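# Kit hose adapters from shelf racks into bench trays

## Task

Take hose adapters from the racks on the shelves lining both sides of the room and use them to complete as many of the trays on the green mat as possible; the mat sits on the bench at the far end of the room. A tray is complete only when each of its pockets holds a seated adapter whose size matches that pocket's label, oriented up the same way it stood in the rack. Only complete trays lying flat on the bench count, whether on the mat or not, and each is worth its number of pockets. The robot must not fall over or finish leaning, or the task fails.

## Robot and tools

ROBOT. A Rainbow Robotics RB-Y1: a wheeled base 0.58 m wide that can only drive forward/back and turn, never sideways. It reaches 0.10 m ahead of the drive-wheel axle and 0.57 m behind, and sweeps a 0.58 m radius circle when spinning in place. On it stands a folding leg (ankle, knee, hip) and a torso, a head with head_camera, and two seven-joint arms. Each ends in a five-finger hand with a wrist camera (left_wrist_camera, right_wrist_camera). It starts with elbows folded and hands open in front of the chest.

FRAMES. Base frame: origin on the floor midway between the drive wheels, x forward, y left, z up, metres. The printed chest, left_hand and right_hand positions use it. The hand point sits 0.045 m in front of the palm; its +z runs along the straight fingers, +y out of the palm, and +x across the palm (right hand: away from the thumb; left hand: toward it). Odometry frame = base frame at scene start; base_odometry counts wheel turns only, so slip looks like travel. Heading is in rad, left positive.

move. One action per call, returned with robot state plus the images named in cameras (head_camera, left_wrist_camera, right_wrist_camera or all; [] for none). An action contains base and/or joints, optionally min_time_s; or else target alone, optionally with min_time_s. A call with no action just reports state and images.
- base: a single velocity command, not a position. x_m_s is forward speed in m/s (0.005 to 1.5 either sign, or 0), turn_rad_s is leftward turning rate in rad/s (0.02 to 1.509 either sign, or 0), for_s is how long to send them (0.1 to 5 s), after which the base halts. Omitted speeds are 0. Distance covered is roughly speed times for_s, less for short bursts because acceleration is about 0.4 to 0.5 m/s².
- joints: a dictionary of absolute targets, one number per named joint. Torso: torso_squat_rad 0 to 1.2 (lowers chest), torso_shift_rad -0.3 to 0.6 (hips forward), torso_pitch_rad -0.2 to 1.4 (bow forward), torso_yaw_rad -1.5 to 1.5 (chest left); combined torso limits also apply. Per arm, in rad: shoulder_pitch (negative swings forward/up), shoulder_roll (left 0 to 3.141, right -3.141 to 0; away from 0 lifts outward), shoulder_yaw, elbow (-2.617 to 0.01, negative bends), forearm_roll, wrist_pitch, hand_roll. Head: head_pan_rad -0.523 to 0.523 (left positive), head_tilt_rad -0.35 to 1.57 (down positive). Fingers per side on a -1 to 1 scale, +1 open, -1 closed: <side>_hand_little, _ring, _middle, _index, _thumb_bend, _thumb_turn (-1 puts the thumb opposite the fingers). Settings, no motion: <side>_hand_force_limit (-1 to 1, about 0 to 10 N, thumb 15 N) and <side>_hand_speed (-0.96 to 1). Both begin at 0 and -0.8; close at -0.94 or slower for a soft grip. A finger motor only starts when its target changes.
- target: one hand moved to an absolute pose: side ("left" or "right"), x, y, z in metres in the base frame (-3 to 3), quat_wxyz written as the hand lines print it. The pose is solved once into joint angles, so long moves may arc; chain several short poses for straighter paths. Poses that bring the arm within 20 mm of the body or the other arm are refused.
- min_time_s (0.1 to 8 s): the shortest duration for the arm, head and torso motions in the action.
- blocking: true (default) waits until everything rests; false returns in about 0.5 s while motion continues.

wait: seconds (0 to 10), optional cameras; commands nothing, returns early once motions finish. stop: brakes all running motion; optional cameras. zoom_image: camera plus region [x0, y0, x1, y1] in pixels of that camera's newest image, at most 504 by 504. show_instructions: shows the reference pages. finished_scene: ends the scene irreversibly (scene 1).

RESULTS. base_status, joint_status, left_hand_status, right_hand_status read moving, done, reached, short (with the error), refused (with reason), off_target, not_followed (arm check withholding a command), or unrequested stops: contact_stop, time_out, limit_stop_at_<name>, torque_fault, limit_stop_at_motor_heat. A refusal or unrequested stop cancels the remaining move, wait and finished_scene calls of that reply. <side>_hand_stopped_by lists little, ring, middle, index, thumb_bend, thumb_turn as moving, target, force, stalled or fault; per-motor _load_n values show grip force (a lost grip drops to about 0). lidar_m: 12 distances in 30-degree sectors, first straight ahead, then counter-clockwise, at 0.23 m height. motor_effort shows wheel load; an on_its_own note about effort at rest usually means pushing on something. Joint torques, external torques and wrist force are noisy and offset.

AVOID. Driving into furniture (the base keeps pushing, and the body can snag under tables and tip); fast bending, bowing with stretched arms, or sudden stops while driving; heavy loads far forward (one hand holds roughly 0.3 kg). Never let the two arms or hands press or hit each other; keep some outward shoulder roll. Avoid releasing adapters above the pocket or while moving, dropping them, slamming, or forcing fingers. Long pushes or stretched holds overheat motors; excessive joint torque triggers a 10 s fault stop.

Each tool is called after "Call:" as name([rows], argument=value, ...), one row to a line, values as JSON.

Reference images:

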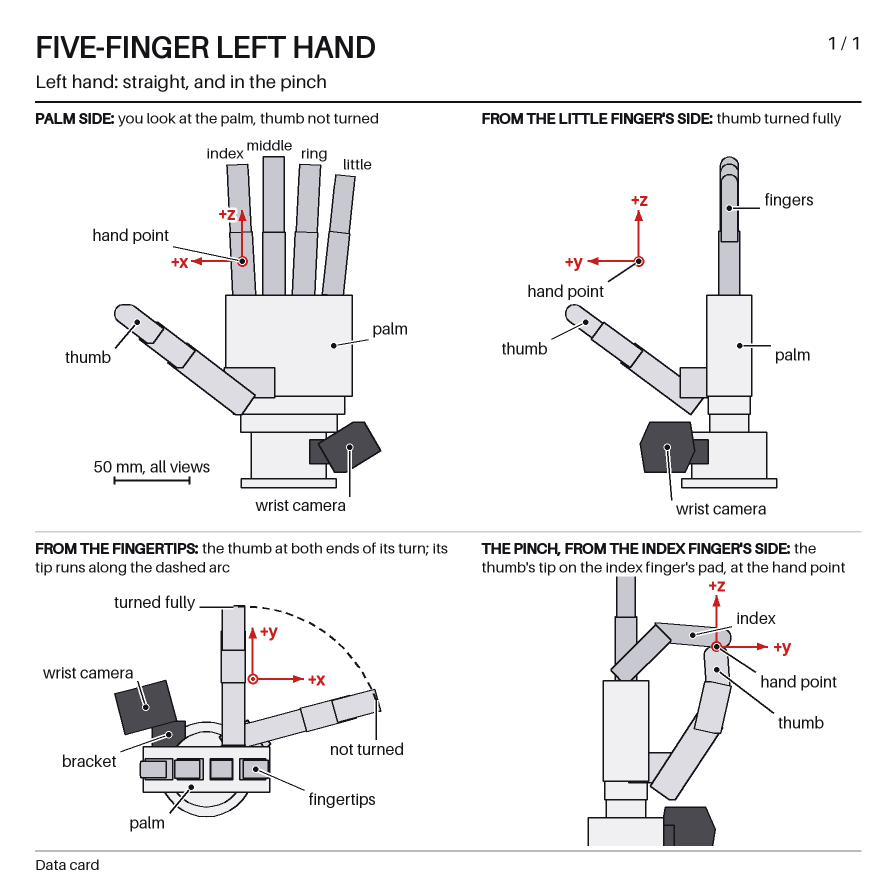

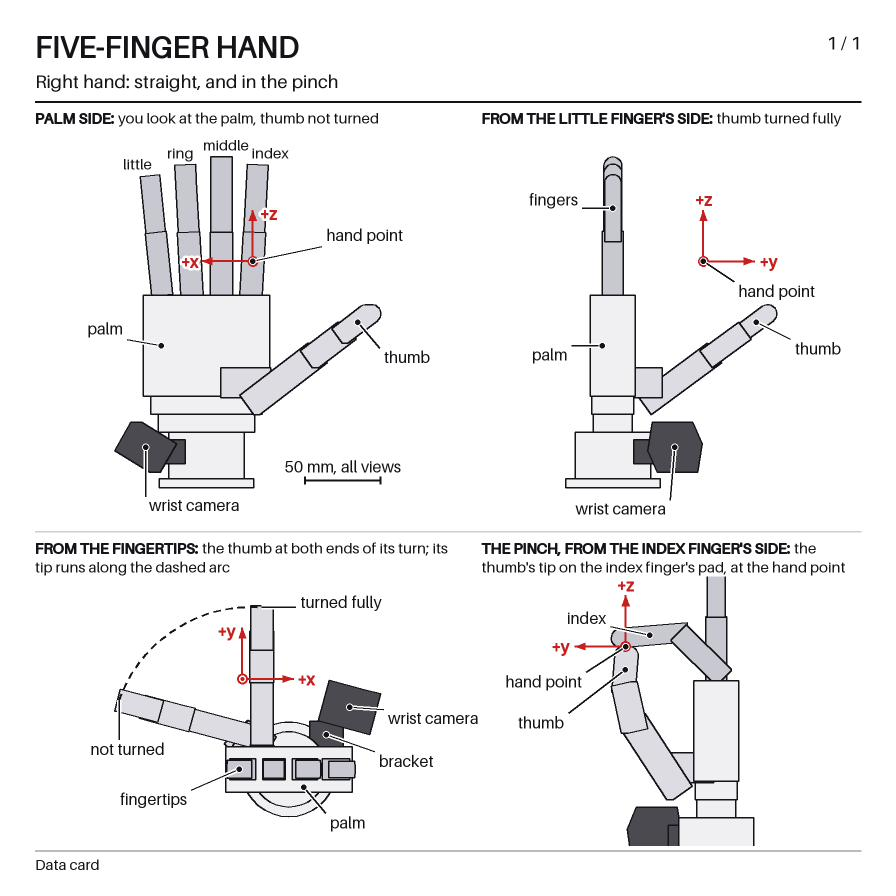

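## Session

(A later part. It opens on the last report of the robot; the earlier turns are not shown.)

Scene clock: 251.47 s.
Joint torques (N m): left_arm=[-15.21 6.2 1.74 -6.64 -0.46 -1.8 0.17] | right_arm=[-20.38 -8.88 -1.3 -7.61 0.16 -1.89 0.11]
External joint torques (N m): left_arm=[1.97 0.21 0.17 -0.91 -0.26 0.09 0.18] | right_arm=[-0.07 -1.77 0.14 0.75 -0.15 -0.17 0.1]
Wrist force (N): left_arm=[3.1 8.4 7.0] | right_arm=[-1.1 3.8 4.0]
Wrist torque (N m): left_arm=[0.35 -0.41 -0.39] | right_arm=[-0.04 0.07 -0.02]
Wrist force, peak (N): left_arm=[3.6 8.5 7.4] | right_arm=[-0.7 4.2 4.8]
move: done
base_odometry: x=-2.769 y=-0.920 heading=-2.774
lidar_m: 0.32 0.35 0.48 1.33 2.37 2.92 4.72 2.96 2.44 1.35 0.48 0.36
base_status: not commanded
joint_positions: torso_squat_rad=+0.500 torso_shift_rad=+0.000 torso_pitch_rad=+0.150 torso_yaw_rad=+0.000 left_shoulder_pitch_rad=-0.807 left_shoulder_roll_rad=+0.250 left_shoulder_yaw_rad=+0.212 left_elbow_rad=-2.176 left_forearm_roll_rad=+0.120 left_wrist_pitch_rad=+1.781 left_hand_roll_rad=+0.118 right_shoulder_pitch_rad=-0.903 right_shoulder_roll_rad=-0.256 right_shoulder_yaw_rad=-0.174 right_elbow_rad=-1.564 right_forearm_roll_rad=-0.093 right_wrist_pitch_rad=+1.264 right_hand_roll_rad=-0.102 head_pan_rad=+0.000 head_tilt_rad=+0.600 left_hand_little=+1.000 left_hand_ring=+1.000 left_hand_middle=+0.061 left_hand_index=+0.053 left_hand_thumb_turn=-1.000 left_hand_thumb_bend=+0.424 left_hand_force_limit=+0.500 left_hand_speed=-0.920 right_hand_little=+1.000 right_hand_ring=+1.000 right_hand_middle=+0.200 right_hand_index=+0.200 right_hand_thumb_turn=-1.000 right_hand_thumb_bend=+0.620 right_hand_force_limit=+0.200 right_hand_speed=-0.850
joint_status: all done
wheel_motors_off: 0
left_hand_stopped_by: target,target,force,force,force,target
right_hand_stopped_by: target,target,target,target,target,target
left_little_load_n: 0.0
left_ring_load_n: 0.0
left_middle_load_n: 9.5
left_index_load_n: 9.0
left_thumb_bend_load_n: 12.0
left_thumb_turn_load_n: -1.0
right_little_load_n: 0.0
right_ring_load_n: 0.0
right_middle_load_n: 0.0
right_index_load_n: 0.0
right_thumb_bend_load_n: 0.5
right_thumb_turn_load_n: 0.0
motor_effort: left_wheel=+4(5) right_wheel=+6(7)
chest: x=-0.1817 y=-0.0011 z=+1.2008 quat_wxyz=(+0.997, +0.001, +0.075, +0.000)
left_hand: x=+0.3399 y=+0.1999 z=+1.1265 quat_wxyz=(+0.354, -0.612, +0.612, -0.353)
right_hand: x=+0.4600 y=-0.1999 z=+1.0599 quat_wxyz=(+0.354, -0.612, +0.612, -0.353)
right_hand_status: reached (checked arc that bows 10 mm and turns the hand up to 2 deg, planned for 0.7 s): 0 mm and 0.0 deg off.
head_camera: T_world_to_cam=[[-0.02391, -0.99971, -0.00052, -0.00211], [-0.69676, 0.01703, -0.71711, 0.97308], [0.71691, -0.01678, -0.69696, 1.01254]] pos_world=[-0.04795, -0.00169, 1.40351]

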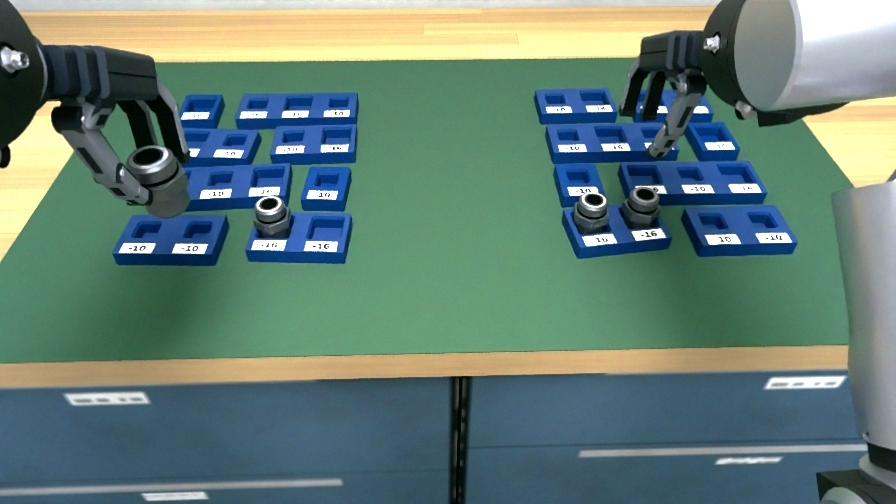

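Call:
move(joints={"right_shoulder_pitch_rad":-0.811,"right_shoulder_roll_rad":-0.255,"right_shoulder_yaw_rad":-0.201,"right_elbow_rad":-2.174,"right_forearm_roll_rad":-0.119,"right_wrist_pitch_rad":1.784,"right_hand_roll_rad":-0.127}, min_time_s=0.8)

Call:
move(target={"side":"left","x":0.47,"y":0.13,"z":1.06,"quat_wxyz":[0.3536,-0.6124,0.6124,-0.3536]}, min_time_s=1)

Call:
move(target={"side":"left","x":0.501,"y":0.117,"z":0.955,"quat_wxyz":[0.3536,-0.6124,0.6124,-0.3536]}, min_time_s=1.2, cameras=["head_camera"])

Call:
zoom_image(camera="head_camera", region=[230, 170, 370, 270])

Scene clock: 253.20 s.
Joint torques (N m): left_arm=[-14.7 6.89 1.79 -6.32 -0.36 -1.96 0.2] | right_arm=[-16.47 -7.15 -2.12 -4.75 0.17 -1.86 -0.3]
External joint torques (N m): left_arm=[2.47 0.9 0.22 -0.59 -0.17 -0.07 0.21] | right_arm=[-0.22 -1.26 -0.82 0.49 -0.1 -0.15 -0.31]
Wrist force (N): left_arm=[3.0 8.4 7.2] | right_arm=[-0.7 3.4 3.8]
Wrist torque (N m): left_arm=[0.33 -0.40 -0.39] | right_arm=[-0.13 -0.02 -0.19]
Wrist force, peak (N): left_arm=[2.8 8.6 7.4] | right_arm=[-0.2 4.1 5.3]
move: done
base_odometry: x=-2.769 y=-0.920 heading=-2.774
lidar_m: 0.33 0.36 0.49 1.34 2.38 2.91 4.72 2.95 2.44 1.35 0.48 0.35
base_status: not commanded
joint_positions: torso_squat_rad=+0.500 torso_shift_rad=+0.000 torso_pitch_rad=+0.150 torso_yaw_rad=+0.000 left_shoulder_pitch_rad=-0.807 left_shoulder_roll_rad=+0.250 left_shoulder_yaw_rad=+0.212 left_elbow_rad=-2.176 left_forearm_roll_rad=+0.120 left_wrist_pitch_rad=+1.781 left_hand_roll_rad=+0.118 right_shoulder_pitch_rad=-0.811 right_shoulder_roll_rad=-0.255 right_shoulder_yaw_rad=-0.201 right_elbow_rad=-2.174 right_forearm_roll_rad=-0.119 right_wrist_pitch_rad=+1.784 right_hand_roll_rad=-0.127 head_pan_rad=+0.000 head_tilt_rad=+0.600 left_hand_little=+1.000 left_hand_ring=+1.000 left_hand_middle=+0.061 left_hand_index=+0.053 left_hand_thumb_turn=-1.000 left_hand_thumb_bend=+0.424 left_hand_force_limit=+0.500 left_hand_speed=-0.920 right_hand_little=+1.000 right_hand_ring=+1.000 right_hand_middle=+0.200 right_hand_index=+0.200 right_hand_thumb_turn=-1.000 right_hand_thumb_bend=+0.620 right_hand_force_limit=+0.200 right_hand_speed=-0.850
joint_status: all done
wheel_motors_off: 0
left_hand_stopped_by: target,target,force,force,force,target
right_hand_stopped_by: target,target,target,target,target,target
left_little_load_n: 0.0
left_ring_load_n: 0.0
left_middle_load_n: 9.5
left_index_load_n: 9.0
left_thumb_bend_load_n: 12.0
left_thumb_turn_load_n: -1.0
right_little_load_n: 0.0
right_ring_load_n: 0.0
right_middle_load_n: 0.0
right_index_load_n: 0.0
right_thumb_bend_load_n: 0.0
right_thumb_turn_load_n: 0.0
motor_effort: left_wheel=+1(5) right_wheel=+7(7)
chest: x=-0.1817 y=-0.0011 z=+1.2008 quat_wxyz=(+0.997, +0.001, +0.075, +0.000)
left_hand: x=+0.3399 y=+0.1999 z=+1.1265 quat_wxyz=(+0.354, -0.612, +0.612, -0.353)
right_hand: x=+0.3400 y=-0.1998 z=+1.1262 quat_wxyz=(+0.353, -0.613, +0.612, -0.353)
pictures: none

Scene clock: 254.83 s.
Joint torques (N m): left_arm=[-19.94 6.46 1.45 -9.8 -0.64 -1.71 0] | right_arm=[-16.58 -7.12 -1.46 -4.72 0.23 -1.8 -0.4]
External joint torques (N m): left_arm=[2.51 0.96 -0.17 -0.41 -0.3 0.14 0.01] | right_arm=[-0.33 -1.23 -0.15 0.52 -0.04 -0.09 -0.4]
Wrist force (N): left_arm=[3.0 8.3 7.0] | right_arm=[-0.8 3.0 3.5]
Wrist torque (N m): left_arm=[0.34 -0.41 -0.23] | right_arm=[-0.11 0.05 -0.21]
Wrist force, peak (N): left_arm=[2.5 8.6 8.3] | right_arm=[-1.6 4.0 4.3]
move: done
base_odometry: x=-2.769 y=-0.920 heading=-2.774
lidar_m: 0.33 0.34 0.48 1.34 2.36 2.91 4.73 2.95 2.44 1.35 0.49 0.35
base_status: not commanded
joint_positions: torso_squat_rad=+0.500 torso_shift_rad=+0.000 torso_pitch_rad=+0.150 torso_yaw_rad=+0.000 left_shoulder_pitch_rad=-0.981 left_shoulder_roll_rad=+0.157 left_shoulder_yaw_rad=+0.074 left_elbow_rad=-1.481 left_forearm_roll_rad=-0.046 left_wrist_pitch_rad=+1.242 left_hand_roll_rad=+0.227 right_shoulder_pitch_rad=-0.811 right_shoulder_roll_rad=-0.255 right_shoulder_yaw_rad=-0.201 right_elbow_rad=-2.174 right_forearm_roll_rad=-0.119 right_wrist_pitch_rad=+1.784 right_hand_roll_rad=-0.127 head_pan_rad=+0.000 head_tilt_rad=+0.600 left_hand_little=+1.000 left_hand_ring=+1.000 left_hand_middle=+0.061 left_hand_index=+0.053 left_hand_thumb_turn=-1.000 left_hand_thumb_bend=+0.424 left_hand_force_limit=+0.500 left_hand_speed=-0.920 right_hand_little=+1.000 right_hand_ring=+1.000 right_hand_middle=+0.200 right_hand_index=+0.200 right_hand_thumb_turn=-1.000 right_hand_thumb_bend=+0.620 right_hand_force_limit=+0.200 right_hand_speed=-0.850
joint_status: all done
wheel_motors_off: 0
left_hand_stopped_by: target,target,force,force,force,target
right_hand_stopped_by: target,target,target,target,target,target
left_little_load_n: 0.0
left_ring_load_n: 0.0
left_middle_load_n: 9.5
left_index_load_n: 9.0
left_thumb_bend_load_n: 12.0
left_thumb_turn_load_n: -1.0
right_little_load_n: 0.0
right_ring_load_n: 0.0
right_middle_load_n: 0.0
right_index_load_n: 0.0
right_thumb_bend_load_n: 0.0
right_thumb_turn_load_n: 0.0
motor_effort: left_wheel=+0(5) right_wheel=+7(7)
chest: x=-0.1817 y=-0.0011 z=+1.2008 quat_wxyz=(+0.997, +0.001, +0.075, +0.000)
left_hand: x=+0.4698 y=+0.1300 z=+1.0601 quat_wxyz=(+0.354, -0.612, +0.612, -0.354)
left_hand_status: reached (checked arc that bows 28 mm and turns the hand up to 4 deg, planned for 1.0 s): 0 mm and 0.0 deg off.
right_hand: x=+0.3400 y=-0.1999 z=+1.1262 quat_wxyz=(+0.353, -0.613, +0.612, -0.353)
pictures: none

Scene clock: 256.37 s.
Joint torques (N m): left_arm=[-19.92 5.02 0.27 -11.17 -0.74 -1.89 0.24] | right_arm=[-16.61 -6.73 -1.48 -4.89 0.16 -1.78 -0.32]
External joint torques (N m): left_arm=[3.25 0.02 -0.98 -0.54 -0.39 -0.08 0.25] | right_arm=[-0.36 -0.84 -0.17 0.35 -0.11 -0.07 -0.33]
Wrist force (N): left_arm=[3.1 8.4 7.0] | right_arm=[-1.8 3.5 4.3]
Wrist torque (N m): left_arm=[0.37 -0.42 -0.22] | right_arm=[-0.13 0.13 -0.26]
Wrist force, peak (N): left_arm=[3.2 8.9 7.4] | right_arm=[-1.4 4.2 4.2]
move: done
base_odometry: x=-2.769 y=-0.920 heading=-2.774
lidar_m: 0.32 0.34 0.49 1.34 2.37 2.92 4.72 2.96 2.44 1.36 0.49 0.35
base_status: not commanded
joint_positions: torso_squat_rad=+0.500 torso_shift_rad=+0.000 torso_pitch_rad=+0.150 torso_yaw_rad=+0.000 left_shoulder_pitch_rad=-0.952 left_shoulder_roll_rad=+0.112 left_shoulder_yaw_rad=+0.039 left_elbow_rad=-1.110 left_forearm_roll_rad=-0.124 left_wrist_pitch_rad=+0.844 left_hand_roll_rad=+0.311 right_shoulder_pitch_rad=-0.811 right_shoulder_roll_rad=-0.255 right_shoulder_yaw_rad=-0.201 right_elbow_rad=-2.174 right_forearm_roll_rad=-0.119 right_wrist_pitch_rad=+1.784 right_hand_roll_rad=-0.127 head_pan_rad=+0.000 head_tilt_rad=+0.600 left_hand_little=+1.000 left_hand_ring=+1.000 left_hand_middle=+0.061 left_hand_index=+0.053 left_hand_thumb_turn=-1.000 left_hand_thumb_bend=+0.424 left_hand_force_limit=+0.500 left_hand_speed=-0.920 right_hand_little=+1.000 right_hand_ring=+1.000 right_hand_middle=+0.200 right_hand_index=+0.200 right_hand_thumb_turn=-1.000 right_hand_thumb_bend=+0.620 right_hand_force_limit=+0.200 right_hand_speed=-0.850
joint_status: all done
wheel_motors_off: 0
left_hand_stopped_by: target,target,force,force,force,target
right_hand_stopped_by: target,target,target,target,target,target
left_little_load_n: 0.0
left_ring_load_n: 0.0
left_middle_load_n: 9.5
left_index_load_n: 9.0
left_thumb_bend_load_n: 12.0
left_thumb_turn_load_n: -1.0
right_little_load_n: 0.0
right_ring_load_n: 0.0
right_middle_load_n: 0.0
right_index_load_n: -0.5
right_thumb_bend_load_n: 0.0
right_thumb_turn_load_n: 0.0
motor_effort: left_wheel=+1(4) right_wheel=+6(7)
chest: x=-0.1817 y=-0.0011 z=+1.2008 quat_wxyz=(+0.997, +0.001, +0.075, +0.000)
left_hand: x=+0.5005 y=+0.1172 z=+0.9554 quat_wxyz=(+0.354, -0.612, +0.612, -0.354)
left_hand_status: reached (checked arc that bows 9 mm and turns the hand up to 1 deg, planned for 1.2 s): 1 mm and 0.1 deg off.
right_hand: x=+0.3400 y=-0.1999 z=+1.1262 quat_wxyz=(+0.353, -0.613, +0.612, -0.353)
head_camera: T_world_to_cam=[[-0.02391, -0.99971, -0.00052, -0.00211], [-0.69676, 0.01703, -0.71711, 0.97308], [0.71691, -0.01678, -0.69696, 1.01254]] pos_world=[-0.04795, -0.00169, 1.40351]

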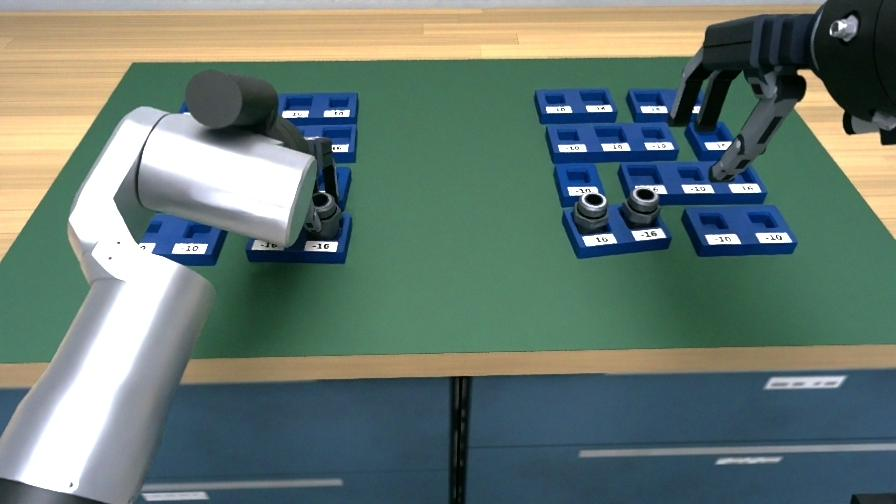

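Scaled by 3.600 from the camera's image (finer frame: 1280x720).

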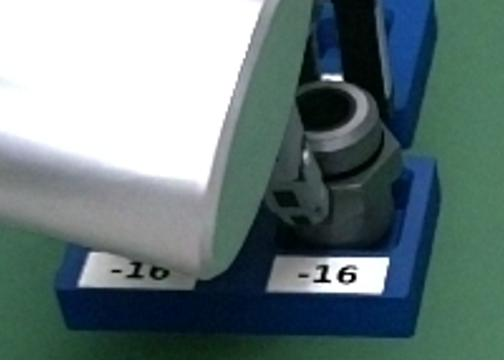

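Call:
zoom_image(camera="head_camera", region=[295, 185, 365, 250])

Scaled by 7.200 from the camera's image (finer frame: 1280x720).

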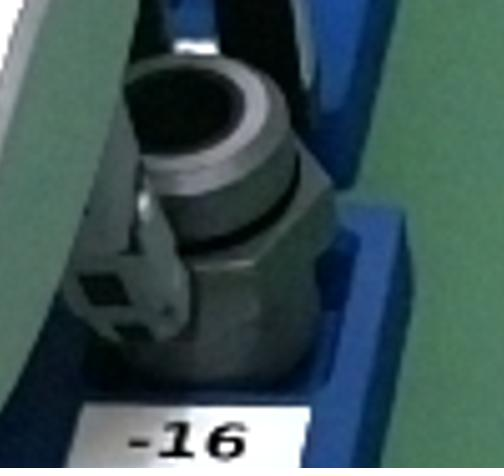

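Call:
move(target={"side":"left","x":0.502,"y":0.117,"z":0.945,"quat_wxyz":[0.3536,-0.6124,0.6124,-0.3536]}, min_time_s=0.8)

Call:
move(target={"side":"left","x":0.502,"y":0.117,"z":0.9405,"quat_wxyz":[0.3536,-0.6124,0.6124,-0.3536]}, min_time_s=0.8, cameras=["head_camera"])

Call:
zoom_image(camera="head_camera", region=[295, 185, 365, 250])

Scene clock: 258.20 s.
Joint torques (N m): left_arm=[-22.09 4.21 -0.1 -10.5 -0.79 -1.95 0.25] | right_arm=[-16.59 -7.01 -1.84 -4.65 0.23 -1.77 -0.35]
External joint torques (N m): left_arm=[1.13 -0.8 -1.31 0.17 -0.45 -0.14 0.25] | right_arm=[-0.34 -1.12 -0.54 0.59 -0.04 -0.06 -0.36]
Wrist force (N): left_arm=[3.1 8.4 7.1] | right_arm=[-0.9 3.5 4.4]
Wrist torque (N m): left_arm=[0.38 -0.40 -0.22] | right_arm=[-0.11 0.06 -0.19]
Wrist force, peak (N): left_arm=[3.3 8.3 8.1] | right_arm=[-1.4 4.3 4.3]
move: done
base_odometry: x=-2.769 y=-0.920 heading=-2.774
lidar_m: 0.33 0.36 0.49 1.33 2.37 2.91 4.72 2.94 2.44 1.35 0.48 0.35
base_status: not commanded
joint_positions: torso_squat_rad=+0.500 torso_shift_rad=+0.000 torso_pitch_rad=+0.150 torso_yaw_rad=+0.000 left_shoulder_pitch_rad=-0.952 left_shoulder_roll_rad=+0.110 left_shoulder_yaw_rad=+0.039 left_elbow_rad=-1.070 left_forearm_roll_rad=-0.132 left_wrist_pitch_rad=+0.805 left_hand_roll_rad=+0.321 right_shoulder_pitch_rad=-0.811 right_shoulder_roll_rad=-0.255 right_shoulder_yaw_rad=-0.201 right_elbow_rad=-2.174 right_forearm_roll_rad=-0.119 right_wrist_pitch_rad=+1.784 right_hand_roll_rad=-0.127 head_pan_rad=+0.000 head_tilt_rad=+0.600 left_hand_little=+1.000 left_hand_ring=+1.000 left_hand_middle=+0.061 left_hand_index=+0.053 left_hand_thumb_turn=-1.000 left_hand_thumb_bend=+0.424 left_hand_force_limit=+0.500 left_hand_speed=-0.920 right_hand_little=+1.000 right_hand_ring=+1.000 right_hand_middle=+0.200 right_hand_index=+0.200 right_hand_thumb_turn=-1.000 right_hand_thumb_bend=+0.620 right_hand_force_limit=+0.200 right_hand_speed=-0.850
joint_status: all done
wheel_motors_off: 0
left_hand_stopped_by: target,target,force,force,force,target
right_hand_stopped_by: target,target,target,target,target,target
left_little_load_n: 0.0
left_ring_load_n: 0.0
left_middle_load_n: 9.5
left_index_load_n: 9.0
left_thumb_bend_load_n: 12.0
left_thumb_turn_load_n: -0.5
right_little_load_n: 0.0
right_ring_load_n: 0.0
right_middle_load_n: 0.0
right_index_load_n: 0.0
right_thumb_bend_load_n: 0.0
right_thumb_turn_load_n: 0.0
motor_effort: left_wheel=+3(5) right_wheel=+6(7)
chest: x=-0.1817 y=-0.0011 z=+1.2008 quat_wxyz=(+0.997, +0.001, +0.075, +0.000)
left_hand: x=+0.5020 y=+0.1174 z=+0.9450 quat_wxyz=(+0.354, -0.613, +0.612, -0.353)
left_hand_status: reached (checked arc that bows 1 mm and turns the hand up to 0 deg, planned for 0.8 s): 0 mm and 0.0 deg off.
right_hand: x=+0.3400 y=-0.1999 z=+1.1262 quat_wxyz=(+0.353, -0.613, +0.612, -0.353)
pictures: none

Scene clock: 259.33 s.
Joint torques (N m): left_arm=[-13.68 2.75 -0.63 -5.56 -0.41 -0.53 0.35] | right_arm=[-16.74 -7.01 -1.83 -4.71 0.22 -1.75 -0.26]
External joint torques (N m): left_arm=[9.54 -2.23 -1.82 5.13 -0.07 1.28 0.36] | right_arm=[-0.49 -1.12 -0.53 0.53 -0.05 -0.04 -0.26]
Wrist force (N): left_arm=[3.0 -0.5 -2.1] | right_arm=[-0.9 4.0 4.3]
Wrist torque (N m): left_arm=[0.11 -0.59 -0.07] | right_arm=[-0.02 0.03 -0.18]
Wrist force, peak (N): left_arm=[3.0 8.2 7.1] | right_arm=[-1.0 3.8 4.5]
move: done
base_odometry: x=-2.769 y=-0.920 heading=-2.774
lidar_m: 0.33 0.35 0.49 1.33 2.37 2.91 4.72 2.96 2.45 1.37 0.48 0.35
base_status: not commanded
joint_positions: torso_squat_rad=+0.500 torso_shift_rad=+0.000 torso_pitch_rad=+0.150 torso_yaw_rad=+0.000 left_shoulder_pitch_rad=-0.951 left_shoulder_roll_rad=+0.109 left_shoulder_yaw_rad=+0.038 left_elbow_rad=-1.060 left_forearm_roll_rad=-0.136 left_wrist_pitch_rad=+0.791 left_hand_roll_rad=+0.324 right_shoulder_pitch_rad=-0.811 right_shoulder_roll_rad=-0.255 right_shoulder_yaw_rad=-0.201 right_elbow_rad=-2.174 right_forearm_roll_rad=-0.119 right_wrist_pitch_rad=+1.784 right_hand_roll_rad=-0.127 head_pan_rad=+0.000 head_tilt_rad=+0.600 left_hand_little=+1.000 left_hand_ring=+1.000 left_hand_middle=+0.061 left_hand_index=+0.053 left_hand_thumb_turn=-1.000 left_hand_thumb_bend=+0.424 left_hand_force_limit=+0.500 left_hand_speed=-0.920 right_hand_little=+1.000 right_hand_ring=+1.000 right_hand_middle=+0.200 right_hand_index=+0.200 right_hand_thumb_turn=-1.000 right_hand_thumb_bend=+0.620 right_hand_force_limit=+0.200 right_hand_speed=-0.850
joint_status: all done
wheel_motors_off: 0
left_hand_stopped_by: target,target,force,force,force,target
right_hand_stopped_by: target,target,target,target,target,target
left_little_load_n: 0.0
left_ring_load_n: 0.0
left_middle_load_n: 10.5
left_index_load_n: 10.0
left_thumb_bend_load_n: 10.5
left_thumb_turn_load_n: -2.0
right_little_load_n: 0.0
right_ring_load_n: 0.0
right_middle_load_n: 0.0
right_index_load_n: 0.0
right_thumb_bend_load_n: 0.0
right_thumb_turn_load_n: 0.0
motor_effort: left_wheel=+3(5) right_wheel=+6(7)
chest: x=-0.1819 y=-0.0011 z=+1.2008 quat_wxyz=(+0.997, +0.001, +0.075, +0.000)
left_hand: x=+0.5026 y=+0.1169 z=+0.9428 quat_wxyz=(+0.355, -0.612, +0.612, -0.355)
left_hand_status: reached (checked arc that bows 0 mm and turns the hand up to 0 deg, planned for 0.8 s): 2 mm and 0.2 deg off.
right_hand: x=+0.3398 y=-0.1999 z=+1.1264 quat_wxyz=(+0.353, -0.613, +0.612, -0.353)
head_camera: T_world_to_cam=[[-0.02391, -0.99971, -0.00052, -0.0021], [-0.69655, 0.01703, -0.7173, 0.9733], [0.71711, -0.01678, -0.69676, 1.01248]] pos_world=[-0.04815, -0.00169, 1.40361]

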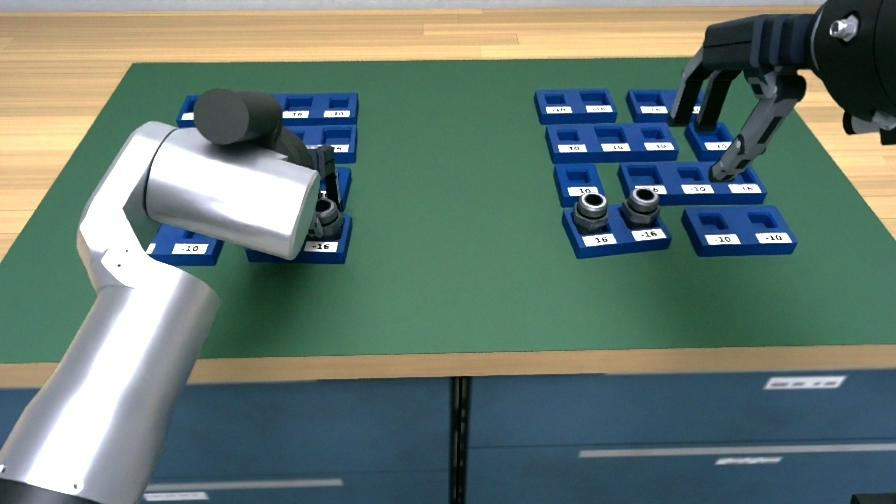

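Scaled by 7.200 from the camera's image (finer frame: 1280x720).

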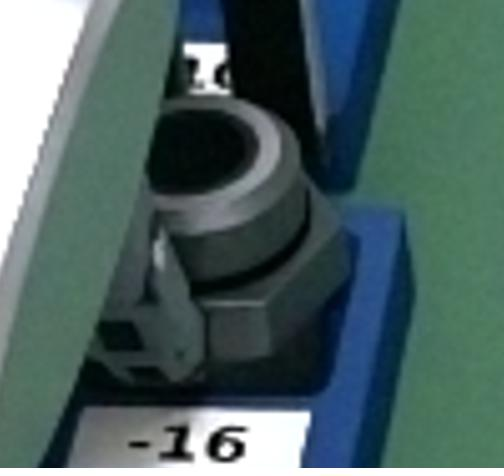

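Call:
move(target={"side":"left","x":0.502,"y":0.117,"z":0.943,"quat_wxyz":[0.3536,-0.6124,0.6124,-0.3536]})

Call:
move(joints={"left_hand_speed":-0.85,"left_hand_index":0.2,"left_hand_middle":0.2,"left_hand_thumb_bend":0.6})

Call:
move(target={"side":"left","x":0.502,"y":0.117,"z":0.965,"quat_wxyz":[0.3536,-0.6124,0.6124,-0.3536]}, min_time_s=0.8)

Call:
move(target={"side":"left","x":0.44,"y":0.16,"z":1.06,"quat_wxyz":[0.3536,-0.6124,0.6124,-0.3536]}, cameras=["head_camera"])

Call:
zoom_image(camera="head_camera", region=[230, 170, 370, 270])

Scene clock: 260.40 s.
Joint torques (N m): left_arm=[-16.5 4.3 0.02 -8.37 -0.37 -0.86 -0.01] | right_arm=[-16.74 -6.95 -1.54 -4.7 0.2 -1.72 -0.35]
External joint torques (N m): left_arm=[6.74 -0.69 -1.18 2.31 -0.03 0.95 0] | right_arm=[-0.49 -1.05 -0.24 0.54 -0.07 -0.01 -0.36]
Wrist force (N): left_arm=[3.4 4.4 5.2] | right_arm=[-0.6 3.1 4.3]
Wrist torque (N m): left_arm=[0.27 -0.42 -0.20] | right_arm=[-0.16 -0.04 -0.22]
Wrist force, peak (N): left_arm=[2.9 6.6 5.9] | right_arm=[-1.2 3.8 4.7]
move: done
base_odometry: x=-2.769 y=-0.920 heading=-2.774
lidar_m: 0.32 0.35 0.48 1.34 2.38 2.91 4.72 2.96 2.44 1.36 0.49 0.35
base_status: not commanded
joint_positions: torso_squat_rad=+0.500 torso_shift_rad=+0.000 torso_pitch_rad=+0.150 torso_yaw_rad=+0.000 left_shoulder_pitch_rad=-0.952 left_shoulder_roll_rad=+0.109 left_shoulder_yaw_rad=+0.038 left_elbow_rad=-1.061 left_forearm_roll_rad=-0.136 left_wrist_pitch_rad=+0.791 left_hand_roll_rad=+0.324 right_shoulder_pitch_rad=-0.811 right_shoulder_roll_rad=-0.255 right_shoulder_yaw_rad=-0.201 right_elbow_rad=-2.174 right_forearm_roll_rad=-0.119 right_wrist_pitch_rad=+1.784 right_hand_roll_rad=-0.127 head_pan_rad=+0.000 head_tilt_rad=+0.600 left_hand_little=+1.000 left_hand_ring=+1.000 left_hand_middle=+0.061 left_hand_index=+0.053 left_hand_thumb_turn=-1.000 left_hand_thumb_bend=+0.424 left_hand_force_limit=+0.500 left_hand_speed=-0.920 right_hand_little=+1.000 right_hand_ring=+1.000 right_hand_middle=+0.200 right_hand_index=+0.200 right_hand_thumb_turn=-1.000 right_hand_thumb_bend=+0.620 right_hand_force_limit=+0.200 right_hand_speed=-0.850
joint_status: all done
wheel_motors_off: 0
left_hand_stopped_by: target,target,force,force,force,target
right_hand_stopped_by: target,target,target,target,target,target
left_little_load_n: 0.0
left_ring_load_n: 0.0
left_middle_load_n: 10.5
left_index_load_n: 9.5
left_thumb_bend_load_n: 11.0
left_thumb_turn_load_n: -1.0
right_little_load_n: 0.0
right_ring_load_n: 0.0
right_middle_load_n: 0.0
right_index_load_n: 0.0
right_thumb_bend_load_n: 0.0
right_thumb_turn_load_n: 0.0
motor_effort: left_wheel=+3(4) right_wheel=+5(6)
chest: x=-0.1819 y=-0.0011 z=+1.2008 quat_wxyz=(+0.997, +0.001, +0.075, +0.000)
left_hand: x=+0.5031 y=+0.1169 z=+0.9439 quat_wxyz=(+0.355, -0.611, +0.611, -0.356)
left_hand_status: reached (checked arc that bows 0 mm and turns the hand up to 0 deg, planned for 0.0 s): 1 mm and 0.3 deg off.
right_hand: x=+0.3398 y=-0.1999 z=+1.1263 quat_wxyz=(+0.353, -0.613, +0.612, -0.353)
pictures: none

Scene clock: 261.70 s.
Joint torques (N m): left_arm=[-18.31 4.3 0.66 -9.69 -0.43 -1.39 0.27] | right_arm=[-16.47 -7.13 -1.29 -4.86 0.07 -1.74 -0.39]
External joint torques (N m): left_arm=[4.92 -0.7 -0.53 1 -0.09 0.42 0.28] | right_arm=[-0.22 -1.24 0.02 0.38 -0.2 -0.03 -0.4]
Wrist force (N): left_arm=[3.0 6.3 6.0] | right_arm=[-1.2 3.0 4.2]
Wrist torque (N m): left_arm=[0.30 -0.41 -0.22] | right_arm=[-0.14 0.07 -0.24]
Wrist force, peak (N): left_arm=[2.8 7.5 5.3] | right_arm=[-1.2 3.9 4.5]
move: done
base_odometry: x=-2.769 y=-0.920 heading=-2.774
lidar_m: 0.33 0.35 0.48 1.33 2.37 2.91 4.72 2.96 2.46 1.35 0.48 0.35
base_status: not commanded
joint_positions: torso_squat_rad=+0.500 torso_shift_rad=+0.000 torso_pitch_rad=+0.150 torso_yaw_rad=+0.000 left_shoulder_pitch_rad=-0.952 left_shoulder_roll_rad=+0.109 left_shoulder_yaw_rad=+0.038 left_elbow_rad=-1.060 left_forearm_roll_rad=-0.136 left_wrist_pitch_rad=+0.791 left_hand_roll_rad=+0.324 right_shoulder_pitch_rad=-0.811 right_shoulder_roll_rad=-0.255 right_shoulder_yaw_rad=-0.201 right_elbow_rad=-2.174 right_forearm_roll_rad=-0.119 right_wrist_pitch_rad=+1.784 right_hand_roll_rad=-0.127 head_pan_rad=+0.000 head_tilt_rad=+0.600 left_hand_little=+1.000 left_hand_ring=+1.000 left_hand_middle=+0.200 left_hand_index=+0.200 left_hand_thumb_turn=-1.000 left_hand_thumb_bend=+0.600 left_hand_force_limit=+0.500 left_hand_speed=-0.850 right_hand_little=+1.000 right_hand_ring=+1.000 right_hand_middle=+0.200 right_hand_index=+0.200 right_hand_thumb_turn=-1.000 right_hand_thumb_bend=+0.620 right_hand_force_limit=+0.200 right_hand_speed=-0.850
joint_status: all done
wheel_motors_off: 0
left_hand_stopped_by: target,target,target,target,target,target
right_hand_stopped_by: target,target,target,target,target,target
left_little_load_n: 0.0
left_ring_load_n: 0.0
left_middle_load_n: 0.0
left_index_load_n: 0.0
left_thumb_bend_load_n: 0.0
left_thumb_turn_load_n: 0.0
right_little_load_n: -0.5
right_ring_load_n: 0.0
right_middle_load_n: 0.0
right_index_load_n: 0.0
right_thumb_bend_load_n: 0.0
right_thumb_turn_load_n: 0.0
motor_effort: left_wheel=+2(4) right_wheel=+6(7)
chest: x=-0.1819 y=-0.0011 z=+1.2008 quat_wxyz=(+0.997, +0.001, +0.075, +0.000)
left_hand: x=+0.5030 y=+0.1170 z=+0.9435 quat_wxyz=(+0.355, -0.611, +0.611, -0.355)
right_hand: x=+0.3398 y=-0.1999 z=+1.1263 quat_wxyz=(+0.353, -0.613, +0.612, -0.353)
pictures: none

Scene clock: 262.83 s.
Joint torques (N m): left_arm=[-20.58 6.57 2.91 -11.31 -0.12 -1.56 -0.27] | right_arm=[-16.59 -7.08 -1.75 -4.83 0.21 -1.8 -0.37]
External joint torques (N m): left_arm=[2.77 1.41 1.62 -0.72 0.23 0.25 -0.26] | right_arm=[-0.33 -1.19 -0.45 0.41 -0.06 -0.09 -0.38]
Wrist force (N): left_arm=[3.0 6.6 6.0] | right_arm=[-0.9 3.3 4.4]
Wrist torque (N m): left_arm=[0.34 -0.40 -0.39] | right_arm=[-0.15 0.02 -0.24]
Wrist force, peak (N): left_arm=[3.2 6.8 6.1] | right_arm=[-1.7 3.9 4.7]
move: done
base_odometry: x=-2.769 y=-0.920 heading=-2.774
lidar_m: 0.33 0.35 0.48 1.33 2.38 2.90 4.72 2.94 2.43 1.35 0.50 0.35
base_status: not commanded
joint_positions: torso_squat_rad=+0.500 torso_shift_rad=+0.000 torso_pitch_rad=+0.150 torso_yaw_rad=+0.000 left_shoulder_pitch_rad=-0.970 left_shoulder_roll_rad=+0.117 left_shoulder_yaw_rad=+0.043 left_elbow_rad=-1.116 left_forearm_roll_rad=-0.116 left_wrist_pitch_rad=+0.868 left_hand_roll_rad=+0.305 right_shoulder_pitch_rad=-0.811 right_shoulder_roll_rad=-0.255 right_shoulder_yaw_rad=-0.201 right_elbow_rad=-2.174 right_forearm_roll_rad=-0.119 right_wrist_pitch_rad=+1.784 right_hand_roll_rad=-0.127 head_pan_rad=+0.000 head_tilt_rad=+0.600 left_hand_little=+1.000 left_hand_ring=+1.000 left_hand_middle=+0.200 left_hand_index=+0.200 left_hand_thumb_turn=-1.000 left_hand_thumb_bend=+0.600 left_hand_force_limit=+0.500 left_hand_speed=-0.850 right_hand_little=+1.000 right_hand_ring=+1.000 right_hand_middle=+0.200 right_hand_index=+0.200 right_hand_thumb_turn=-1.000 right_hand_thumb_bend=+0.620 right_hand_force_limit=+0.200 right_hand_speed=-0.850
joint_status: all done
wheel_motors_off: 0
left_hand_stopped_by: target,target,target,target,target,target
right_hand_stopped_by: target,target,target,target,target,target
left_little_load_n: 0.0
left_ring_load_n: 0.0
left_middle_load_n: 0.0
left_index_load_n: 0.0
left_thumb_bend_load_n: 0.0
left_thumb_turn_load_n: 0.0
right_little_load_n: 0.0
right_ring_load_n: 0.0
right_middle_load_n: 0.0
right_index_load_n: 0.0
right_thumb_bend_load_n: 0.0
right_thumb_turn_load_n: 0.0
motor_effort: left_wheel=+3(4) right_wheel=+6(7)
chest: x=-0.1819 y=-0.0011 z=+1.2008 quat_wxyz=(+0.997, +0.001, +0.075, +0.000)
left_hand: x=+0.5021 y=+0.1168 z=+0.9649 quat_wxyz=(+0.354, -0.612, +0.612, -0.354)
left_hand_status: reached (checked arc that bows 0 mm and turns the hand up to 0 deg, planned for 0.8 s): 0 mm and 0.0 deg off.
right_hand: x=+0.3398 y=-0.1999 z=+1.1263 quat_wxyz=(+0.353, -0.613, +0.612, -0.353)
pictures: none

Scene clock: 264.10 s.
Joint torques (N m): left_arm=[-17.5 5.77 2.32 -9.31 -0.36 -1.6 0.02] | right_arm=[-16.43 -6.64 -1.31 -4.93 0.24 -1.76 -0.29]
External joint torques (N m): left_arm=[3.36 0.16 0.51 -0.4 -0.09 0.26 0.03] | right_arm=[-0.17 -0.75 0 0.31 -0.03 -0.05 -0.3]
Wrist force (N): left_arm=[3.1 6.7 6.0] | right_arm=[-0.8 3.4 4.0]
Wrist torque (N m): left_arm=[0.34 -0.40 -0.37] | right_arm=[-0.14 0.05 -0.19]
Wrist force, peak (N): left_arm=[3.4 6.7 7.0] | right_arm=[-0.6 3.9 4.6]
move: done
base_odometry: x=-2.769 y=-0.920 heading=-2.774
lidar_m: 0.33 0.35 0.48 1.33 2.37 2.91 4.72 2.97 2.45 1.35 0.49 0.35
base_status: not commanded
joint_positions: torso_squat_rad=+0.500 torso_shift_rad=+0.000 torso_pitch_rad=+0.150 torso_yaw_rad=+0.000 left_shoulder_pitch_rad=-0.871 left_shoulder_roll_rad=+0.191 left_shoulder_yaw_rad=+0.099 left_elbow_rad=-1.672 left_forearm_roll_rad=+0.011 left_wrist_pitch_rad=+1.327 left_hand_roll_rad=+0.178 right_shoulder_pitch_rad=-0.811 right_shoulder_roll_rad=-0.255 right_shoulder_yaw_rad=-0.201 right_elbow_rad=-2.174 right_forearm_roll_rad=-0.119 right_wrist_pitch_rad=+1.784 right_hand_roll_rad=-0.127 head_pan_rad=+0.000 head_tilt_rad=+0.600 left_hand_little=+1.000 left_hand_ring=+1.000 left_hand_middle=+0.200 left_hand_index=+0.200 left_hand_thumb_turn=-1.000 left_hand_thumb_bend=+0.600 left_hand_force_limit=+0.500 left_hand_speed=-0.850 right_hand_little=+1.000 right_hand_ring=+1.000 right_hand_middle=+0.200 right_hand_index=+0.200 right_hand_thumb_turn=-1.000 right_hand_thumb_bend=+0.620 right_hand_force_limit=+0.200 right_hand_speed=-0.850
joint_status: all done
wheel_motors_off: 0
left_hand_stopped_by: target,target,target,target,target,target
right_hand_stopped_by: target,target,target,target,target,target
left_little_load_n: 0.0
left_ring_load_n: 0.0
left_middle_load_n: 0.0
left_index_load_n: 0.0
left_thumb_bend_load_n: 0.0
left_thumb_turn_load_n: 0.0
right_little_load_n: 0.0
right_ring_load_n: 0.0
right_middle_load_n: 0.0
right_index_load_n: 0.0
right_thumb_bend_load_n: 0.0
right_thumb_turn_load_n: 0.0
motor_effort: left_wheel=+2(5) right_wheel=+6(7)
chest: x=-0.1819 y=-0.0011 z=+1.2008 quat_wxyz=(+0.997, +0.001, +0.075, +0.000)
left_hand: x=+0.4406 y=+0.1599 z=+1.0600 quat_wxyz=(+0.354, -0.612, +0.612, -0.354)
left_hand_status: reached (checked arc that bows 22 mm and turns the hand up to 3 deg, planned for 0.9 s): 1 mm and 0.0 deg off.
right_hand: x=+0.3399 y=-0.1998 z=+1.1263 quat_wxyz=(+0.353, -0.613, +0.612, -0.353)
head_camera: T_world_to_cam=[[-0.02391, -0.99971, -0.00052, -0.0021], [-0.6966, 0.01703, -0.71725, 0.97316], [0.71706, -0.01678, -0.69681, 1.01248]] pos_world=[-0.04815, -0.00169, 1.40351]

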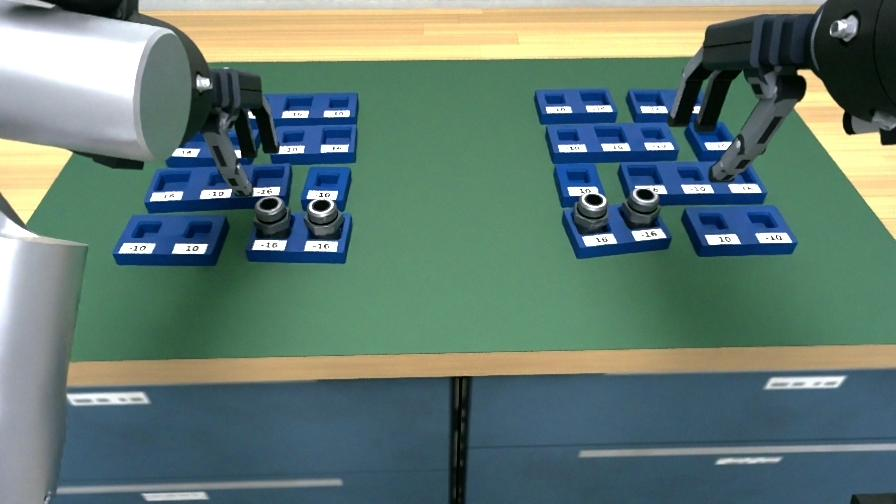

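Scaled by 3.600 from the camera's image (finer frame: 1280x720).

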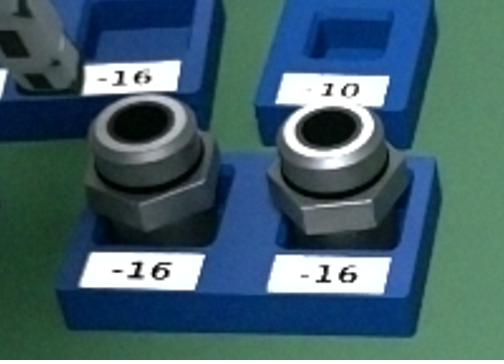

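Call:
move(base={"x_m_s":-0.3,"for_s":0.5}, joints={"left_shoulder_pitch_rad":-0.807,"left_shoulder_roll_rad":0.25,"left_shoulder_yaw_rad":0.212,"left_elbow_rad":-2.176,"left_forearm_roll_rad":0.12,"left_wrist_pitch_rad":1.781,"left_hand_roll_rad":0.118}, min_time_s=0.8, cameras=[])

Call:
move(base={"turn_rad_s":-0.394,"for_s":1.0})

Scene clock: 267.43 s.
Joint torques (N m): left_arm=[-13.77 6.25 2.09 -5.84 -0.15 -1.75 -0.05] | right_arm=[-16.67 -7.4 -1.54 -4.78 0.25 -1.6 -0.27]
External joint torques (N m): left_arm=[3.41 0.26 0.52 -0.12 0.05 0.14 -0.04] | right_arm=[-0.41 -1.51 -0.23 0.46 -0.02 0.11 -0.27]
Wrist force (N): left_arm=[2.9 6.6 6.2] | right_arm=[-0.5 2.6 4.7]
Wrist torque (N m): left_arm=[0.29 -0.37 -0.38] | right_arm=[-0.29 -0.01 -0.24]
Wrist force, peak (N): left_arm=[2.7 7.2 7.2] | right_arm=[-1.3 4.3 4.9]
move: done
base_odometry: x=-2.676 y=-0.884 heading=-2.773
lidar_m: 0.43 0.46 0.63 2.28 2.38 2.83 4.62 2.88 2.45 2.35 0.62 0.45
base_status: done (sent for 0.5 of 0.5 s)
joint_positions: torso_squat_rad=+0.500 torso_shift_rad=+0.000 torso_pitch_rad=+0.150 torso_yaw_rad=+0.000 left_shoulder_pitch_rad=-0.807 left_shoulder_roll_rad=+0.250 left_shoulder_yaw_rad=+0.212 left_elbow_rad=-2.176 left_forearm_roll_rad=+0.120 left_wrist_pitch_rad=+1.781 left_hand_roll_rad=+0.118 right_shoulder_pitch_rad=-0.811 right_shoulder_roll_rad=-0.255 right_shoulder_yaw_rad=-0.201 right_elbow_rad=-2.174 right_forearm_roll_rad=-0.119 right_wrist_pitch_rad=+1.784 right_hand_roll_rad=-0.127 head_pan_rad=+0.000 head_tilt_rad=+0.600 left_hand_little=+1.000 left_hand_ring=+1.000 left_hand_middle=+0.200 left_hand_index=+0.200 left_hand_thumb_turn=-1.000 left_hand_thumb_bend=+0.600 left_hand_force_limit=+0.500 left_hand_speed=-0.850 right_hand_little=+1.000 right_hand_ring=+1.000 right_hand_middle=+0.200 right_hand_index=+0.200 right_hand_thumb_turn=-1.000 right_hand_thumb_bend=+0.620 right_hand_force_limit=+0.200 right_hand_speed=-0.850
joint_status: all done
wheel_motors_off: 0
left_hand_stopped_by: target,target,target,target,target,target
right_hand_stopped_by: target,target,target,target,target,target
left_little_load_n: -0.5
left_ring_load_n: 0.0
left_middle_load_n: 0.0
left_index_load_n: 0.0
left_thumb_bend_load_n: 0.0
left_thumb_turn_load_n: 0.0
right_little_load_n: 0.0
right_ring_load_n: 0.0
right_middle_load_n: 0.0
right_index_load_n: 0.0
right_thumb_bend_load_n: 0.0
right_thumb_turn_load_n: 0.0
motor_effort: left_wheel=+10(38) right_wheel=-4(22)
chest: x=-0.1819 y=-0.0011 z=+1.2008 quat_wxyz=(+0.997, +0.001, +0.075, +0.000)
left_hand: x=+0.3398 y=+0.1997 z=+1.1269 quat_wxyz=(+0.354, -0.612, +0.612, -0.354)
right_hand: x=+0.3398 y=-0.1999 z=+1.1263 quat_wxyz=(+0.353, -0.613, +0.612, -0.353)

Scene clock: 269.53 s.
Joint torques (N m): left_arm=[-14.11 6.67 2.14 -5.84 -0.1 -1.77 -0.11] | right_arm=[-16.8 -7.05 -1.21 -4.71 0.23 -1.68 -0.23]
External joint torques (N m): left_arm=[3.08 0.69 0.57 -0.11 0.1 0.12 -0.11] | right_arm=[-0.55 -1.16 0.1 0.53 -0.04 0.03 -0.23]
Wrist force (N): left_arm=[3.0 6.8 6.2] | right_arm=[-1.1 3.4 4.0]
Wrist torque (N m): left_arm=[0.35 -0.39 -0.39] | right_arm=[-0.12 0.07 -0.19]
Wrist force, peak (N): left_arm=[3.4 6.8 6.2] | right_arm=[-1.0 3.8 5.0]
move: done
base_odometry: x=-2.675 y=-0.884 heading=+3.117
lidar_m: 0.43 0.43 0.48 0.73 2.28 2.48 3.59 4.63 2.89 2.36 1.18 0.56
base_status: done (sent for 1 of 1 s)
joint_positions: torso_squat_rad=+0.500 torso_shift_rad=+0.000 torso_pitch_rad=+0.150 torso_yaw_rad=+0.000 left_shoulder_pitch_rad=-0.807 left_shoulder_roll_rad=+0.250 left_shoulder_yaw_rad=+0.212 left_elbow_rad=-2.176 left_forearm_roll_rad=+0.120 left_wrist_pitch_rad=+1.781 left_hand_roll_rad=+0.118 right_shoulder_pitch_rad=-0.811 right_shoulder_roll_rad=-0.255 right_shoulder_yaw_rad=-0.201 right_elbow_rad=-2.174 right_forearm_roll_rad=-0.119 right_wrist_pitch_rad=+1.784 right_hand_roll_rad=-0.127 head_pan_rad=+0.000 head_tilt_rad=+0.600 left_hand_little=+1.000 left_hand_ring=+1.000 left_hand_middle=+0.200 left_hand_index=+0.200 left_hand_thumb_turn=-1.000 left_hand_thumb_bend=+0.600 left_hand_force_limit=+0.500 left_hand_speed=-0.850 right_hand_little=+1.000 right_hand_ring=+1.000 right_hand_middle=+0.200 right_hand_index=+0.200 right_hand_thumb_turn=-1.000 right_hand_thumb_bend=+0.620 right_hand_force_limit=+0.200 right_hand_speed=-0.850
joint_status: not commanded
wheel_motors_off: 0
left_hand_stopped_by: target,target,target,target,target,target
right_hand_stopped_by: target,target,target,target,target,target
left_little_load_n: 0.0
left_ring_load_n: -0.5
left_middle_load_n: 0.0
left_index_load_n: 0.0
left_thumb_bend_load_n: 0.0
left_thumb_turn_load_n: 0.0
right_little_load_n: 0.0
right_ring_load_n: 0.0
right_middle_load_n: 0.0
right_index_load_n: 0.0
right_thumb_bend_load_n: 0.0
right_thumb_turn_load_n: 0.0
motor_effort: left_wheel=+10(39) right_wheel=+2(21)
chest: x=-0.1819 y=-0.0011 z=+1.2008 quat_wxyz=(+0.997, +0.001, +0.075, +0.000)
left_hand: x=+0.3398 y=+0.1997 z=+1.1269 quat_wxyz=(+0.354, -0.612, +0.612, -0.354)
right_hand: x=+0.3398 y=-0.1999 z=+1.1263 quat_wxyz=(+0.353, -0.613, +0.612, -0.353)
pictures: none

Call:
move(base={"x_m_s":-0.948,"for_s":3.0})

Call:
move(base={"turn_rad_s":0.895,"for_s":2.2}, joints={"torso_squat_rad":0.8,"left_hand_index":0.16,"left_hand_middle":0.16,"left_hand_thumb_bend":0.54,"right_hand_index":0.16,"right_hand_middle":0.16,"right_hand_thumb_bend":0.54}, cameras=["head_camera"])

Scene clock: 275.30 s.
Joint torques (N m): left_arm=[-13.89 6.46 2.28 -6.05 -0.3 -1.57 -0.06] | right_arm=[-16.6 -6.97 -1.14 -4.74 0.19 -1.64 -0.2]
External joint torques (N m): left_arm=[3.3 0.47 0.7 -0.32 -0.11 0.31 -0.05] | right_arm=[-0.36 -1.07 0.16 0.5 -0.08 0.07 -0.21]
Wrist force (N): left_arm=[2.9 6.7 6.1] | right_arm=[-0.6 3.7 3.6]
Wrist torque (N m): left_arm=[0.34 -0.39 -0.37] | right_arm=[-0.05 0.01 -0.21]
Wrist force, peak (N): left_arm=[3.1 6.7 6.7] | right_arm=[-1.4 3.5 5.3]
move: done
base_odometry: x=+0.168 y=-0.956 heading=+3.116
lidar_m: 3.09 3.07 1.53 0.91 0.99 0.90 1.56 2.00 2.19 3.03 3.03 3.71
base_status: done (sent for 3 of 3 s)
joint_positions: torso_squat_rad=+0.500 torso_shift_rad=+0.000 torso_pitch_rad=+0.150 torso_yaw_rad=+0.000 left_shoulder_pitch_rad=-0.807 left_shoulder_roll_rad=+0.250 left_shoulder_yaw_rad=+0.212 left_elbow_rad=-2.176 left_forearm_roll_rad=+0.120 left_wrist_pitch_rad=+1.781 left_hand_roll_rad=+0.118 right_shoulder_pitch_rad=-0.811 right_shoulder_roll_rad=-0.255 right_shoulder_yaw_rad=-0.201 right_elbow_rad=-2.174 right_forearm_roll_rad=-0.119 right_wrist_pitch_rad=+1.784 right_hand_roll_rad=-0.127 head_pan_rad=+0.000 head_tilt_rad=+0.600 left_hand_little=+1.000 left_hand_ring=+1.000 left_hand_middle=+0.200 left_hand_index=+0.200 left_hand_thumb_turn=-1.000 left_hand_thumb_bend=+0.600 left_hand_force_limit=+0.500 left_hand_speed=-0.850 right_hand_little=+1.000 right_hand_ring=+1.000 right_hand_middle=+0.200 right_hand_index=+0.200 right_hand_thumb_turn=-1.000 right_hand_thumb_bend=+0.620 right_hand_force_limit=+0.200 right_hand_speed=-0.850
joint_status: not commanded
wheel_motors_off: 0
left_hand_stopped_by: target,target,target,target,target,target
right_hand_stopped_by: target,target,target,target,target,target
left_little_load_n: 0.0
left_ring_load_n: 0.0
left_middle_load_n: 0.0
left_index_load_n: 0.0
left_thumb_bend_load_n: 0.0
left_thumb_turn_load_n: 0.0
right_little_load_n: 0.0
right_ring_load_n: 0.0
right_middle_load_n: 0.0
right_index_load_n: 0.0
right_thumb_bend_load_n: 0.0
right_thumb_turn_load_n: 0.0
motor_effort: left_wheel=-10(44) right_wheel=+6(25)
chest: x=-0.1818 y=-0.0011 z=+1.2008 quat_wxyz=(+0.997, +0.001, +0.075, +0.000)
left_hand: x=+0.3399 y=+0.1997 z=+1.1268 quat_wxyz=(+0.354, -0.612, +0.612, -0.354)
right_hand: x=+0.3399 y=-0.1999 z=+1.1263 quat_wxyz=(+0.353, -0.613, +0.612, -0.353)
pictures: none

Scene clock: 279.60 s.
Joint torques (N m): left_arm=[-14.3 6.93 2.59 -5.8 -0.12 -1.52 -0.15] | right_arm=[-16.91 -6.9 -1.23 -4.64 0.27 -1.73 -0.28]
External joint torques (N m): left_arm=[2.88 0.94 1.02 -0.07 0.08 0.36 -0.14] | right_arm=[-0.66 -1.01 0.08 0.6 0 -0.02 -0.28]
Wrist force (N): left_arm=[3.2 6.5 5.9] | right_arm=[-1.1 3.2 4.2]
Wrist torque (N m): left_arm=[0.32 -0.43 -0.37] | right_arm=[-0.20 -0.01 -0.20]
Wrist force, peak (N): left_arm=[3.1 6.7 6.8] | right_arm=[-1.6 4.1 4.6]
move: done
base_odometry: x=+0.168 y=-0.956 heading=-1.199
lidar_m: 0.98 0.88 1.42 1.99 2.07 2.86 3.03 3.56 3.19 3.07 1.69 0.90
base_status: done (sent for 2.2 of 2.2 s)
joint_positions: torso_squat_rad=+0.800 torso_shift_rad=+0.000 torso_pitch_rad=+0.150 torso_yaw_rad=+0.000 left_shoulder_pitch_rad=-0.807 left_shoulder_roll_rad=+0.250 left_shoulder_yaw_rad=+0.212 left_elbow_rad=-2.176 left_forearm_roll_rad=+0.120 left_wrist_pitch_rad=+1.781 left_hand_roll_rad=+0.118 right_shoulder_pitch_rad=-0.811 right_shoulder_roll_rad=-0.255 right_shoulder_yaw_rad=-0.201 right_elbow_rad=-2.174 right_forearm_roll_rad=-0.119 right_wrist_pitch_rad=+1.784 right_hand_roll_rad=-0.127 head_pan_rad=+0.000 head_tilt_rad=+0.600 left_hand_little=+1.000 left_hand_ring=+1.000 left_hand_middle=+0.160 left_hand_index=+0.160 left_hand_thumb_turn=-1.000 left_hand_thumb_bend=+0.540 left_hand_force_limit=+0.500 left_hand_speed=-0.850 right_hand_little=+1.000 right_hand_ring=+1.000 right_hand_middle=+0.160 right_hand_index=+0.160 right_hand_thumb_turn=-1.000 right_hand_thumb_bend=+0.540 right_hand_force_limit=+0.200 right_hand_speed=-0.850
joint_status: all done
wheel_motors_off: 0
left_hand_stopped_by: target,target,target,target,target,target
right_hand_stopped_by: target,target,target,target,target,target
left_little_load_n: 0.0
left_ring_load_n: 0.0
left_middle_load_n: 0.0
left_index_load_n: 0.0
left_thumb_bend_load_n: 0.0
left_thumb_turn_load_n: 0.0
right_little_load_n: 0.0
right_ring_load_n: 0.0
right_middle_load_n: 0.0
right_index_load_n: 0.0
right_thumb_bend_load_n: 0.0
right_thumb_turn_load_n: 0.0
motor_effort: left_wheel=+1(33) right_wheel=+5(22)
chest: x=-0.1819 y=-0.0010 z=+1.0742 quat_wxyz=(+0.997, +0.001, +0.075, +0.000)
left_hand: x=+0.3399 y=+0.1999 z=+1.0002 quat_wxyz=(+0.354, -0.612, +0.612, -0.354)
right_hand: x=+0.3398 y=-0.1998 z=+0.9997 quat_wxyz=(+0.353, -0.613, +0.612, -0.353)
head_camera: T_world_to_cam=[[-0.02391, -0.99971, -0.00052, -0.00197], [-0.69655, 0.01703, -0.7173, 0.88242], [0.71711, -0.01678, -0.69676, 0.9242]] pos_world=[-0.04815, -0.00149, 1.27691]

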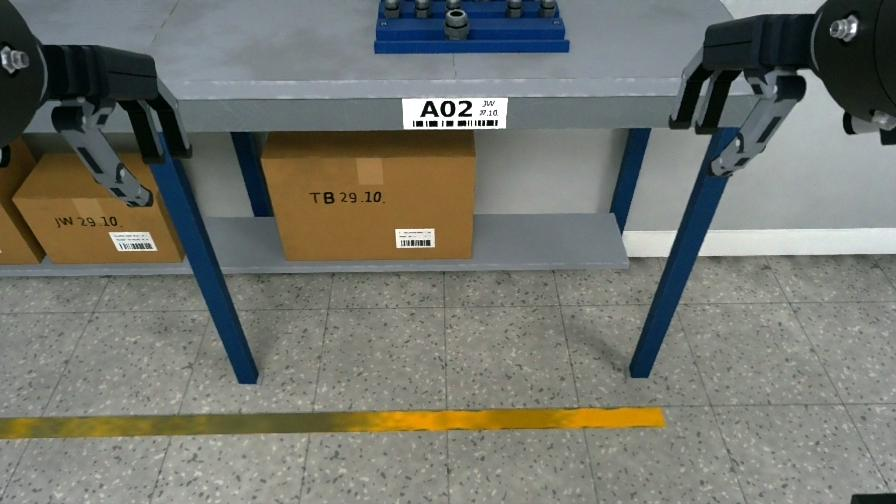

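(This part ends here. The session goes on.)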